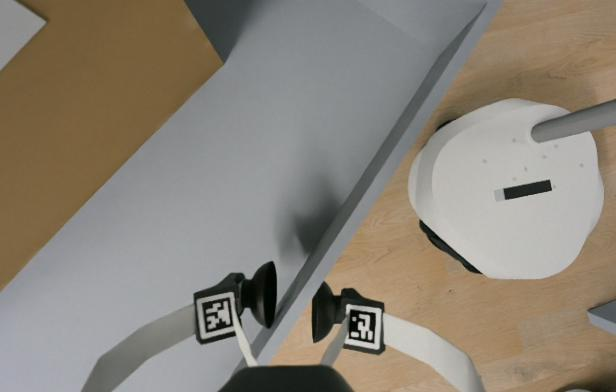

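{"name": "move", "arguments": {"blocking": false, "cameras": [], "r1": {"base":{"translate_m":-0.06,"strafe_m":-0.25},"joints":{"wrist_roll_rad":1.5},"pace":"slow","speeds":{"wrist_roll_rad":0.15}}}}

{"name": "wait", "arguments": {"seconds": 6, "cameras": ["r1_wrist_camera","r1_head_camera"]}}

Scene clock: 445.33 s.
move: r1 moving
r1.base_odometry: x=-2.545 y=-0.431 heading=-2.275
r1.turned_by_wheels: +0.000
r1.turned_by_imu: +0.000
r1.base_tilt: forward=-1.6 right=+1.3
r1.lidar_m: 0.42 2.91 2.28 0.57 0.44 0.59 4.20 1.34 1.93 2.51 2.68 0.35
r1.base_status: translate_m moving; strafe_m moving
r1.joint_positions: lift_m=+0.933 arm_m=+0.300 wrist_yaw_rad=+0.000 wrist_pitch_rad=+1.567 wrist_roll_rad=+1.792 gripper_m=-0.029
r1.joint_status: wrist_roll_rad moving
r1.measured_speeds: translate_m=-0.012 strafe_m=-0.048 rotate_rad=+0.005 lift_m=+0.000 arm_m=+0.000 wrist_yaw_rad=+0.000 wrist_pitch_rad=+0.000 wrist_roll_rad=-0.150
r1.motor_effort: lift_m=+23(23) arm_m=-4(4) wheel_0=+8(8) wheel_1=-4(8) wheel_2=+4(5)
r1.servo_current: wrist_yaw_rad=52(65) wrist_pitch_rad=46(46) wrist_roll_rad=59(78) gripper_m=72(72)
r1.hand_pose: x=+0.4722 y=-0.0874 z=+0.8224 quat_wxyz=(+0.443, +0.553, +0.441, -0.551) (m; r1's base frame)
r1.wrist_depth_mm: 119 153 249 251 249 200 1042 / 137 179 251 249 250 240 1025 / 170 229 252 250 251 820 820 / 213 250 249 250 250 820 809 / 251 251 250 250 1060 820 831 / 251 250 185 207 1042 1025 1042 / 251 148 251 180 180 141 1042
r2: as last shown
r2.turned_by_imu: +0.000
r2.base_tilt: forward=-0.7 right=+0.1
r2.lidar_m: 0.84 0.33 0.35 0.59 0.88 4.71 2.94 1.64 1.43 1.42 1.28 1.11
r2.motor_effort: lift_m=+20(20) arm_m=+4(4) wheel_0=+17(18) wheel_1=+1(2) wheel_2=+6(7)
r2.servo_current: wrist_yaw_rad=85(98) wrist_pitch_rad=39(46) wrist_roll_rad=46(52) gripper_m=117(124)
r2.contact_limits: translate_m 0.7
r2.wrist_depth_mm: - - 252 234 229 218 211 / - - 254 236 230 220 212 / 820 - 255 172 231 221 213 / 991 - 256 172 233 223 214 / 1008 1229 259 172 235 223 216 / - - 183 167 230 224 217 / - - 1808 - 234 223 218
pictures: none
No camera images: "cameras" was empty.

Scene clock: 448.63 s.
earlier move: r1 done
r1.base_odometry: x=-2.689 y=-0.234 heading=-2.275
r1.turned_by_wheels: +0.000
r1.turned_by_imu: -0.001
r1.base_tilt: forward=-1.6 right=+1.3
r1.lidar_m: 0.44 3.22 2.50 0.63 0.66 0.95 1.25 1.23 1.91 2.27 2.43 0.41
r1.base_status: done
r1.joint_positions: lift_m=+0.933 arm_m=+0.300 wrist_yaw_rad=-0.003 wrist_pitch_rad=+1.580 wrist_roll_rad=+1.507 gripper_m=-0.029
r1.joint_status: all done
r1.measured_speeds: all 0
r1.motor_effort: lift_m=+23(23) arm_m=+4(4) wheel_0=+6(17) wheel_1=-3(8) wheel_2=-2(9)
r1.servo_current: wrist_yaw_rad=52(72) wrist_pitch_rad=59(72) wrist_roll_rad=52(91) gripper_m=65(72)
r1.hand_pose: x=+0.4680 y=-0.0874 z=+0.8224 quat_wxyz=(+0.513, +0.482, +0.517, -0.487) (m; r1's base frame)
r1.wrist_depth_mm: 118 153 248 248 250 207 1060 / 135 180 247 249 251 1060 1042 / 159 218 248 249 228 1078 1060 / 189 246 248 249 251 854 1078 / 235 245 249 249 831 831 854 / 245 246 185 198 186 831 854 / 243 153 246 148 1042 149 1078
r2.base_odometry: x=-3.499 y=+0.059 heading=-2.655
r2.turned_by_wheels: +0.000
r2.turned_by_imu: +0.000
r2.base_tilt: forward=-0.7 right=+0.1
r2.lidar_m: 0.84 0.33 0.33 0.84 1.06 4.68 2.93 1.65 1.43 1.43 1.29 1.11
r2.base_status: not commanded
r2.joint_positions: lift_m=+0.800 arm_m=+0.000 wrist_yaw_rad=+1.516 wrist_pitch_rad=+0.001 wrist_roll_rad=+0.000 gripper_m=-0.028
r2.joint_status: not commanded
r2.measured_speeds: all 0
r2.motor_effort: lift_m=+20(21) arm_m=+3(4) wheel_0=+17(18) wheel_1=+1(2) wheel_2=+7(7)
r2.servo_current: wrist_yaw_rad=85(104) wrist_pitch_rad=33(46) wrist_roll_rad=39(65) gripper_m=124(124)
r2.contact_limits: translate_m 0.7
r2.hand_pose: x=+0.2741 y=+0.2831 z=+0.9777 quat_wxyz=(+0.726, +0.000, +0.000, +0.687) (m; r2's base frame)
r2.wrist_depth_mm: - - 253 234 229 218 211 / - - 253 236 229 220 212 / - - 256 172 231 222 213 / - 1182 257 172 232 223 214 / 1138 1160 257 171 234 223 216 / 1430 - 183 167 230 224 216 / 1205 - 260 - 234 222 218
wait: 3.30 of 6 s (r1 has come to rest)
pictures: r1_head_camera, r1_wrist_camera
Images, in order (width x height): r1_head_camera 420x560, r1_wrist_camera 616x392.

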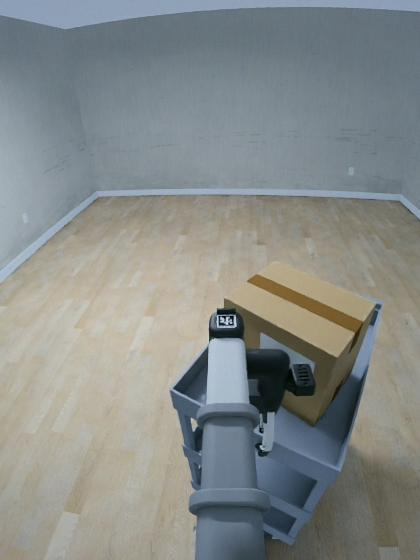

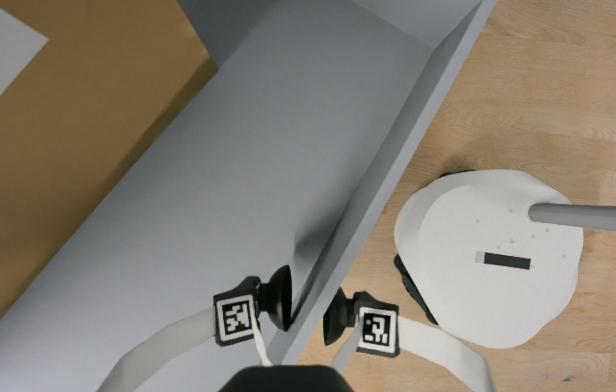

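{"name": "move", "arguments": {"blocking": false, "cameras": [], "r1": {"base":{"translate_m":-0.5,"strafe_m":0.14},"joints":{"wrist_roll_rad":1.3},"pace":"slow","speeds":{"wrist_roll_rad":0.05}}}}

{"name": "wait", "arguments": {"seconds": 8, "cameras": ["r1_wrist_camera","r1_head_camera"]}}

Scene clock: 457.03 s.
move: r1 moving
r1.base_odometry: x=-2.678 y=-0.227 heading=-2.276
r1.turned_by_wheels: -0.001
r1.turned_by_imu: -0.001
r1.base_tilt: forward=-1.6 right=+1.3
r1.lidar_m: 0.45 3.18 2.52 0.64 0.66 0.95 1.21 1.24 1.82 2.27 2.44 0.41
r1.base_status: translate_m moving; strafe_m moving
r1.joint_positions: lift_m=+0.933 arm_m=+0.300 wrist_yaw_rad=-0.003 wrist_pitch_rad=+1.574 wrist_roll_rad=+1.485 gripper_m=-0.029
r1.joint_status: wrist_roll_rad moving
r1.measured_speeds: translate_m=-0.049 strafe_m=+0.013 rotate_rad=-0.002 lift_m=+0.000 arm_m=+0.000 wrist_yaw_rad=+0.000 wrist_pitch_rad=-0.051 wrist_roll_rad=-0.050
r1.motor_effort: lift_m=+23(23) arm_m=+4(4) wheel_0=-7(7) wheel_1=-4(7) wheel_2=+3(5)
r1.servo_current: wrist_yaw_rad=46(59) wrist_pitch_rad=46(59) wrist_roll_rad=85(85) gripper_m=65(72)
r1.hand_pose: x=+0.4698 y=-0.0874 z=+0.8224 quat_wxyz=(+0.520, +0.478, +0.521, -0.480) (m; r1's base frame)
r1.wrist_depth_mm: 122 158 247 250 250 210 1060 / 138 185 249 250 250 1042 1060 / 165 229 249 249 230 1025 1042 / 201 247 248 250 842 842 1042 / 246 247 249 248 891 831 854 / 246 248 183 197 186 820 854 / 247 152 250 180 182 139 1060
r2: as last shown
r2.base_tilt: forward=-0.7 right=+0.0
r2.lidar_m: 0.80 0.30 0.35 0.84 1.07 4.71 2.91 1.69 1.41 1.43 1.31 1.10
r2.motor_effort: lift_m=+20(21) arm_m=+4(4) wheel_0=+17(18) wheel_1=+2(2) wheel_2=+6(7)
r2.servo_current: wrist_yaw_rad=91(98) wrist_pitch_rad=46(52) wrist_roll_rad=46(52) gripper_m=124(124)
r2.contact_limits: translate_m 0.7
r2.wrist_depth_mm: - - 251 234 229 218 211 / - - 253 235 229 220 212 / - - 255 172 230 222 213 / - 1182 256 172 233 223 214 / 1160 1205 257 172 233 224 216 / 1397 - 183 167 230 224 216 / 1182 - 260 - 235 222 217
pictures: none
No camera images: "cameras" was empty.

Scene clock: 462.97 s.
earlier move: r1 done
r1.base_odometry: x=-2.258 y=+0.056 heading=-2.276
r1.turned_by_wheels: +0.000
r1.turned_by_imu: -0.004
r1.base_tilt: forward=-1.6 right=+1.3
r1.lidar_m: 0.45 0.53 0.51 0.48 0.51 0.75 3.66 0.81 1.09 2.36 2.54 0.45
r1.base_status: done
r1.joint_positions: lift_m=+0.933 arm_m=+0.300 wrist_yaw_rad=+0.000 wrist_pitch_rad=+1.568 wrist_roll_rad=+1.306 gripper_m=-0.029
r1.joint_status: all done
r1.measured_speeds: all 0
r1.motor_effort: lift_m=+23(23) arm_m=-4(4) wheel_0=-8(17) wheel_1=-5(9) wheel_2=+0(9)
r1.servo_current: wrist_yaw_rad=65(72) wrist_pitch_rad=46(91) wrist_roll_rad=52(91) gripper_m=72(72)
r1.hand_pose: x=+0.4718 y=-0.0874 z=+0.8224 quat_wxyz=(+0.562, +0.430, +0.561, -0.429) (m; r1's base frame)
r1.wrist_depth_mm: 128 165 250 251 245 1042 1042 / 146 193 251 251 251 1042 1042 / 165 231 251 250 250 1042 1060 / 202 251 251 250 1042 1025 1042 / 242 251 251 251 1025 831 831 / 250 251 182 195 185 831 831 / 250 152 249 180 1042 137 820
r2.base_odometry: x=-3.499 y=+0.059 heading=-2.655
r2.turned_by_wheels: +0.000
r2.turned_by_imu: +0.001
r2.base_tilt: forward=-0.7 right=+0.0
r2.lidar_m: 0.83 0.34 0.36 0.75 0.97 4.72 2.94 1.65 1.42 1.43 1.31 1.11
r2.base_status: not commanded
r2.joint_positions: lift_m=+0.800 arm_m=+0.000 wrist_yaw_rad=+1.516 wrist_pitch_rad=+0.001 wrist_roll_rad=+0.000 gripper_m=-0.028
r2.joint_status: not commanded
r2.measured_speeds: all 0
r2.motor_effort: lift_m=+20(21) arm_m=+4(4) wheel_0=+17(18) wheel_1=+1(2) wheel_2=+7(7)
r2.servo_current: wrist_yaw_rad=98(104) wrist_pitch_rad=39(52) wrist_roll_rad=46(65) gripper_m=117(124)
r2.contact_limits: translate_m 0.7
r2.hand_pose: x=+0.2741 y=+0.2831 z=+0.9777 quat_wxyz=(+0.726, +0.000, +0.000, +0.687) (m; r2's base frame)
r2.wrist_depth_mm: - - 252 234 229 217 211 / - - 254 236 229 220 212 / - - 255 172 231 220 213 / - 931 257 172 233 223 214 / - 917 258 171 234 223 215 / - - 182 167 230 224 216 / - - - - 235 222 217
wait: 5.93 of 8 s (r1 has come to rest)
pictures: r1_head_camera, r1_wrist_camera
Images, in order (width x height): r1_head_camera 420x560, r1_wrist_camera 616x392.

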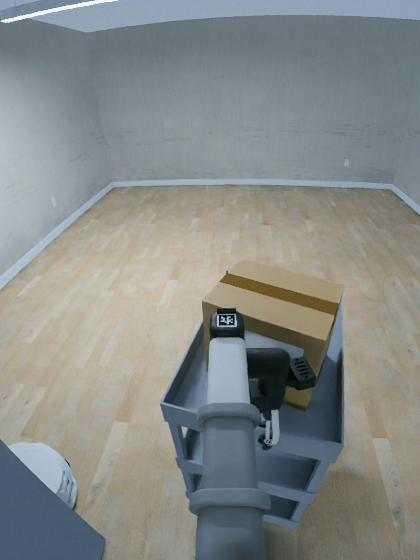

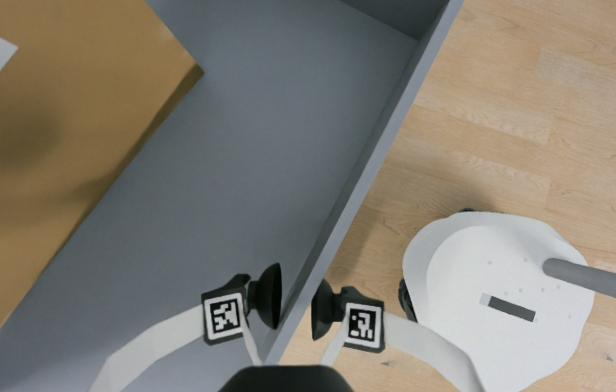

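{"name": "move", "arguments": {"blocking": false, "cameras": [], "r1": {"base":{"translate_m":-0.6,"strafe_m":0.18},"joints":{"wrist_roll_rad":1.38},"pace":"slow","speeds":{"wrist_roll_rad":0.05}}}}

{"name": "wait", "arguments": {"seconds": 9, "cameras": ["r1_wrist_camera","r1_head_camera","r1_head_right_camera","r1_head_left_camera"]}}

Scene clock: 469.80 s.
move: r1 moving
r1.base_odometry: x=-2.247 y=+0.063 heading=-2.277
r1.turned_by_wheels: -0.001
r1.turned_by_imu: -0.002
r1.base_tilt: forward=-1.5 right=+1.3
r1.lidar_m: 0.46 0.53 0.53 0.49 0.50 0.72 3.63 0.82 1.07 2.36 2.53 0.45
r1.base_status: translate_m moving; strafe_m moving
r1.joint_positions: lift_m=+0.933 arm_m=+0.300 wrist_yaw_rad=+0.000 wrist_pitch_rad=+1.566 wrist_roll_rad=+1.322 gripper_m=-0.029
r1.joint_status: wrist_roll_rad moving
r1.measured_speeds: translate_m=-0.049 strafe_m=+0.015 rotate_rad=+0.002 lift_m=+0.000 arm_m=+0.000 wrist_yaw_rad=+0.000 wrist_pitch_rad=-0.003 wrist_roll_rad=+0.051
r1.motor_effort: lift_m=+23(23) arm_m=-4(4) wheel_0=-14(14) wheel_1=-6(9) wheel_2=+4(6)
r1.servo_current: wrist_yaw_rad=52(59) wrist_pitch_rad=46(46) wrist_roll_rad=33(91) gripper_m=72(72)
r1.hand_pose: x=+0.4725 y=-0.0874 z=+0.8224 quat_wxyz=(+0.560, +0.435, +0.557, -0.433) (m; r1's base frame)
r1.wrist_depth_mm: 139 166 252 252 247 1008 1042 / 148 196 252 251 250 1042 1042 / 172 237 251 252 250 1042 1025 / 206 251 252 251 1025 1042 1042 / 251 252 251 251 1042 820 831 / 251 250 184 196 186 831 809 / 251 154 251 180 1042 134 820
r2: as last shown
r2.turned_by_imu: +0.000
r2.base_tilt: forward=-0.7 right=+0.1
r2.lidar_m: 0.82 0.32 0.33 0.73 0.94 4.70 2.94 1.65 1.43 1.43 1.31 1.08
r2.servo_current: wrist_yaw_rad=91(98) wrist_pitch_rad=39(46) wrist_roll_rad=33(52) gripper_m=117(124)
r2.contact_limits: translate_m 0.7
r2.wrist_depth_mm: - - 252 234 229 218 211 / - - 255 236 229 219 211 / - - 255 172 230 222 213 / - 946 256 172 232 223 214 / - 917 259 171 234 223 216 / - - 181 167 230 224 216 / - - - - 234 222 217
pictures: none
No camera images: "cameras" was empty.

Scene clock: 476.80 s.
earlier move: r1 done
r1.base_odometry: x=-1.732 y=+0.395 heading=-2.277
r1.turned_by_wheels: +0.000
r1.turned_by_imu: -0.003
r1.base_tilt: forward=-1.6 right=+1.2
r1.lidar_m: 0.45 0.50 0.32 0.32 0.41 3.04 3.00 3.23 0.60 0.62 2.66 0.48
r1.base_status: done
r1.joint_positions: lift_m=+0.933 arm_m=+0.300 wrist_yaw_rad=+0.000 wrist_pitch_rad=+1.568 wrist_roll_rad=+1.380 gripper_m=-0.029
r1.joint_status: all done
r1.measured_speeds: all 0
r1.motor_effort: lift_m=+23(23) arm_m=-4(4) wheel_0=-7(15) wheel_1=-5(9) wheel_2=+0(6)
r1.servo_current: wrist_yaw_rad=72(78) wrist_pitch_rad=39(52) wrist_roll_rad=52(91) gripper_m=65(78)
r1.hand_pose: x=+0.4719 y=-0.0874 z=+0.8224 quat_wxyz=(+0.546, +0.451, +0.545, -0.449) (m; r1's base frame)
r1.wrist_depth_mm: 142 254 252 252 1042 1042 1042 / 156 251 252 252 1042 1025 1025 / 173 244 251 252 1060 1060 1025 / 196 253 252 250 1025 1025 1042 / 218 251 251 252 1025 831 820 / 241 252 184 196 820 842 820 / 250 156 251 181 178 820 1025
r2.base_odometry: x=-3.499 y=+0.059 heading=-2.655
r2.turned_by_wheels: +0.000
r2.turned_by_imu: +0.001
r2.base_tilt: forward=-0.7 right=+0.0
r2.lidar_m: 0.84 0.33 0.33 0.61 3.87 4.70 2.96 1.67 1.41 1.43 1.29 1.10
r2.base_status: not commanded
r2.joint_positions: lift_m=+0.800 arm_m=+0.000 wrist_yaw_rad=+1.516 wrist_pitch_rad=+0.001 wrist_roll_rad=+0.000 gripper_m=-0.028
r2.joint_status: not commanded
r2.measured_speeds: all 0
r2.motor_effort: lift_m=+20(21) arm_m=+4(4) wheel_0=+17(18) wheel_1=+2(2) wheel_2=+7(7)
r2.servo_current: wrist_yaw_rad=98(104) wrist_pitch_rad=39(52) wrist_roll_rad=46(65) gripper_m=117(124)
r2.contact_limits: translate_m 0.7
r2.hand_pose: x=+0.2741 y=+0.2831 z=+0.9777 quat_wxyz=(+0.726, +0.000, +0.000, +0.687) (m; r2's base frame)
r2.wrist_depth_mm: - - 252 234 229 218 211 / - - 254 236 229 220 212 / - - 254 172 232 222 213 / - - 257 172 233 222 214 / - - 258 172 235 223 216 / - - 183 167 229 224 216 / - 1983 1863 - 235 222 218
wait: 7.00 of 9 s (r1 has come to rest)
pictures: r1_head_camera, r1_head_left_camera, r1_head_right_camera, r1_wrist_camera
Images, in order (width x height): r1_head_camera 420x560, r1_head_left_camera 420x672, r1_head_right_camera 420x672, r1_wrist_camera 616x392.

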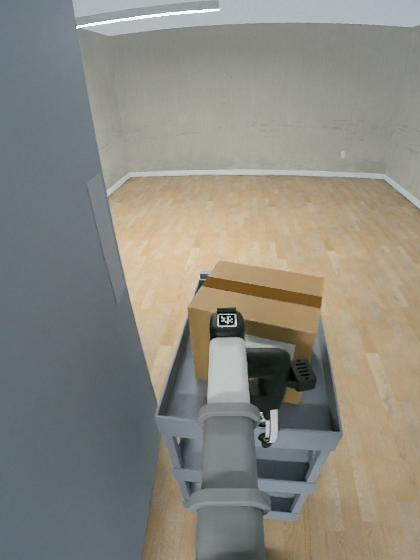

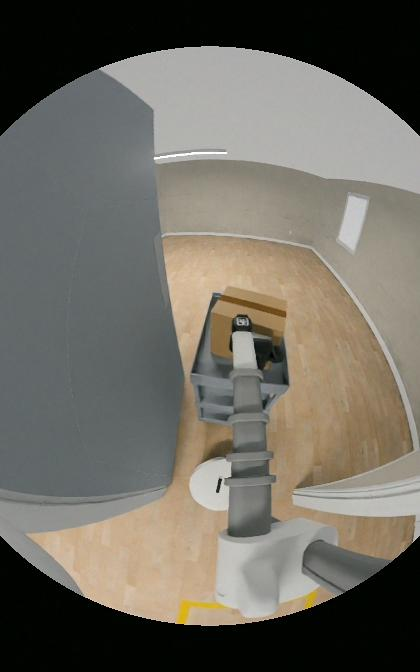

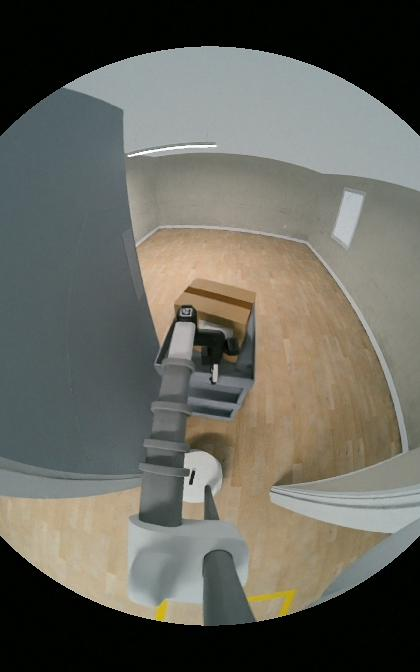

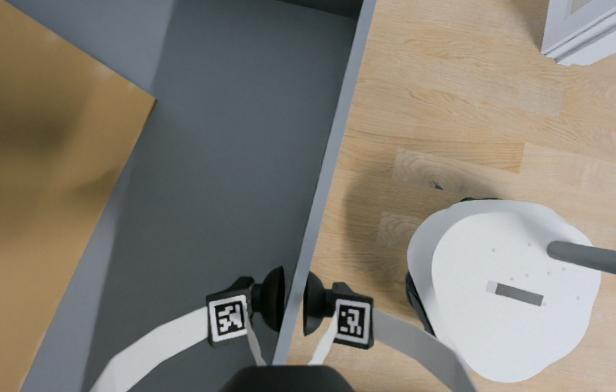

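{"name": "move", "arguments": {"blocking": false, "cameras": [], "r1": {"base":{"translate_m":-0.5,"strafe_m":0.04},"joints":{"wrist_roll_rad":1.46},"pace":"slow","speeds":{"wrist_roll_rad":0.05}}}}

{"name": "wait", "arguments": {"seconds": 9, "cameras": ["r1_wrist_camera","r1_head_camera","r1_head_right_camera","r1_head_left_camera"]}}

Scene clock: 488.33 s.
move: r1 moving
r1.base_odometry: x=-1.723 y=+0.404 heading=-2.278
r1.turned_by_wheels: -0.001
r1.turned_by_imu: -0.001
r1.base_tilt: forward=-1.5 right=+1.3
r1.lidar_m: 0.46 0.50 0.35 0.31 0.42 3.05 2.97 3.20 0.61 0.58 2.66 0.47
r1.base_status: translate_m moving; strafe_m moving
r1.joint_positions: lift_m=+0.933 arm_m=+0.300 wrist_yaw_rad=+0.000 wrist_pitch_rad=+1.564 wrist_roll_rad=+1.401 gripper_m=-0.029
r1.joint_status: wrist_roll_rad moving
r1.measured_speeds: translate_m=-0.049 strafe_m=+0.004 rotate_rad=+0.000 lift_m=+0.000 arm_m=+0.000 wrist_yaw_rad=+0.000 wrist_pitch_rad=-0.020 wrist_roll_rad=+0.051
r1.motor_effort: lift_m=+23(23) arm_m=-4(4) wheel_0=-11(11) wheel_1=-5(7) wheel_2=+4(6)
r1.servo_current: wrist_yaw_rad=72(72) wrist_pitch_rad=46(52) wrist_roll_rad=46(85) gripper_m=72(72)
r1.hand_pose: x=+0.4728 y=-0.0874 z=+0.8224 quat_wxyz=(+0.542, +0.457, +0.539, -0.454) (m; r1's base frame)
r1.wrist_depth_mm: 145 254 252 251 1025 1042 1042 / 159 252 251 251 1025 1025 1025 / 177 249 251 251 1025 1042 1025 / 202 252 252 251 1025 1042 1025 / 221 252 252 251 1042 831 831 / 249 252 185 189 842 831 831 / 253 153 251 180 1060 798 820
r2: as last shown
r2.turned_by_imu: +0.000
r2.base_tilt: forward=-0.7 right=+0.1
r2.lidar_m: 0.83 0.32 0.31 0.59 3.90 4.70 2.92 1.69 1.43 1.43 1.30 1.08
r2.motor_effort: lift_m=+21(21) arm_m=+4(4) wheel_0=+17(18) wheel_1=+2(2) wheel_2=+7(7)
r2.servo_current: wrist_yaw_rad=98(98) wrist_pitch_rad=39(46) wrist_roll_rad=46(59) gripper_m=124(124)
r2.contact_limits: translate_m 0.7
r2.wrist_depth_mm: - - 253 234 229 218 211 / - - 253 235 229 220 211 / - - 256 172 231 222 213 / - - 256 172 233 223 214 / - - 259 171 234 223 216 / - - 184 167 229 224 216 / - 1921 1808 - 235 222 218
pictures: none
No camera images: "cameras" was empty.

Scene clock: 494.13 s.
earlier move: r1 done
r1.base_odometry: x=-1.378 y=+0.750 heading=-2.276
r1.turned_by_wheels: +0.001
r1.turned_by_imu: +0.004
r1.base_tilt: forward=-1.6 right=+1.3
r1.lidar_m: 0.42 0.46 0.48 1.76 2.41 2.54 2.48 2.68 2.54 0.91 0.67 0.48
r1.base_status: done
r1.joint_positions: lift_m=+0.933 arm_m=+0.300 wrist_yaw_rad=+0.000 wrist_pitch_rad=+1.562 wrist_roll_rad=+1.459 gripper_m=-0.029
r1.joint_status: all done
r1.measured_speeds: all 0
r1.motor_effort: lift_m=+23(23) arm_m=-4(4) wheel_0=-1(12) wheel_1=-2(7) wheel_2=+8(12)
r1.servo_current: wrist_yaw_rad=46(72) wrist_pitch_rad=59(59) wrist_roll_rad=39(85) gripper_m=65(72)
r1.hand_pose: x=+0.4734 y=-0.0874 z=+0.8224 quat_wxyz=(+0.529, +0.473, +0.525, -0.469) (m; r1's base frame)
r1.wrist_depth_mm: 1025 1025 1025 1025 1025 1042 1042 / 222 218 214 210 1025 1025 1042 / 252 251 250 249 1042 1042 1025 / 251 251 251 250 1008 878 1060 / 193 251 251 1042 1042 820 809 / 202 252 207 187 866 820 831 / 214 155 251 180 157 820 1042
r2.base_odometry: x=-3.499 y=+0.059 heading=-2.655
r2.turned_by_wheels: +0.000
r2.turned_by_imu: +0.001
r2.base_tilt: forward=-0.7 right=+0.0
r2.lidar_m: 0.80 0.32 0.32 3.32 3.85 4.70 2.92 1.68 1.44 1.42 1.29 1.11
r2.base_status: not commanded
r2.joint_positions: lift_m=+0.800 arm_m=+0.000 wrist_yaw_rad=+1.516 wrist_pitch_rad=+0.001 wrist_roll_rad=+0.000 gripper_m=-0.028
r2.joint_status: not commanded
r2.measured_speeds: all 0
r2.motor_effort: lift_m=+20(21) arm_m=+4(4) wheel_0=+17(18) wheel_1=+2(2) wheel_2=+7(7)
r2.servo_current: wrist_yaw_rad=91(98) wrist_pitch_rad=33(46) wrist_roll_rad=52(65) gripper_m=117(124)
r2.contact_limits: translate_m 0.7
r2.hand_pose: x=+0.2741 y=+0.2831 z=+0.9777 quat_wxyz=(+0.726, +0.000, +0.000, +0.687) (m; r2's base frame)
r2.wrist_depth_mm: - - 251 234 229 218 211 / - - 254 236 229 219 211 / - - 255 172 230 221 213 / - - 257 171 233 222 214 / - - 258 172 234 223 216 / - - 184 167 231 224 216 / - 1921 1863 - 234 222 218
wait: 5.80 of 9 s (r1 has come to rest)
pictures: r1_head_camera, r1_head_left_camera, r1_head_right_camera, r1_wrist_camera
Images, in order (width x height): r1_head_camera 420x560, r1_head_left_camera 420x672, r1_head_right_camera 420x672, r1_wrist_camera 616x392.

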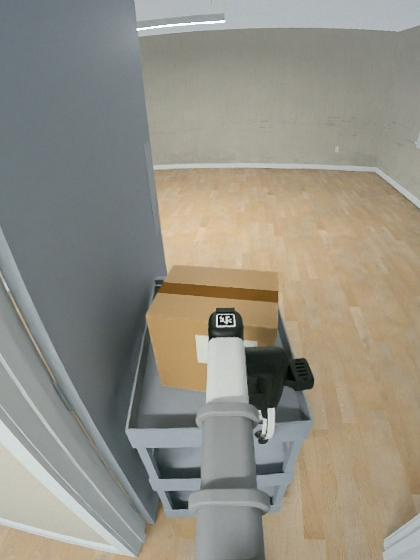

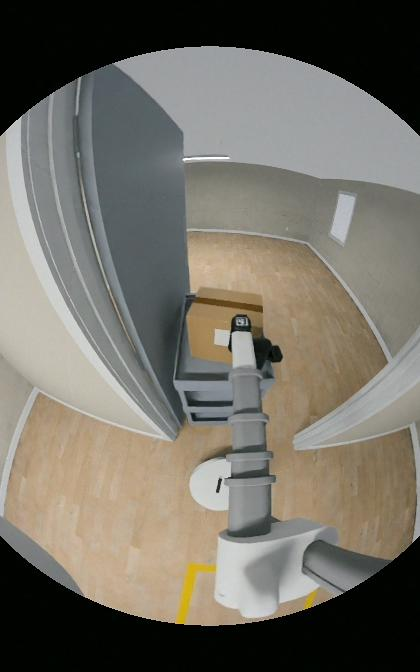

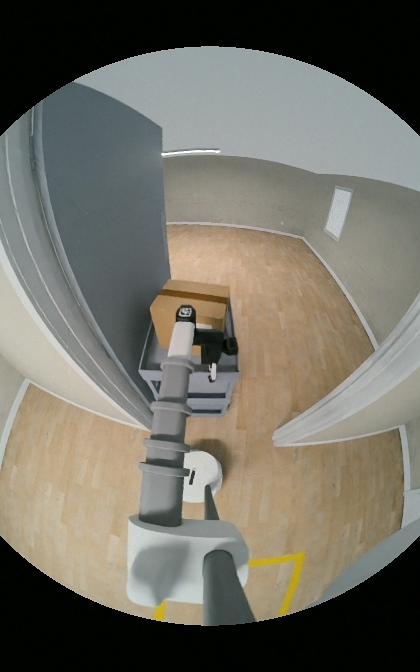

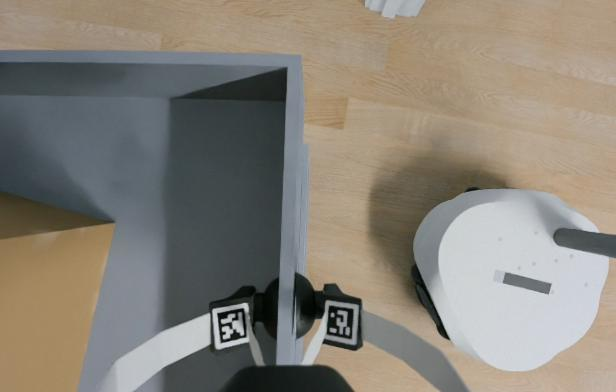

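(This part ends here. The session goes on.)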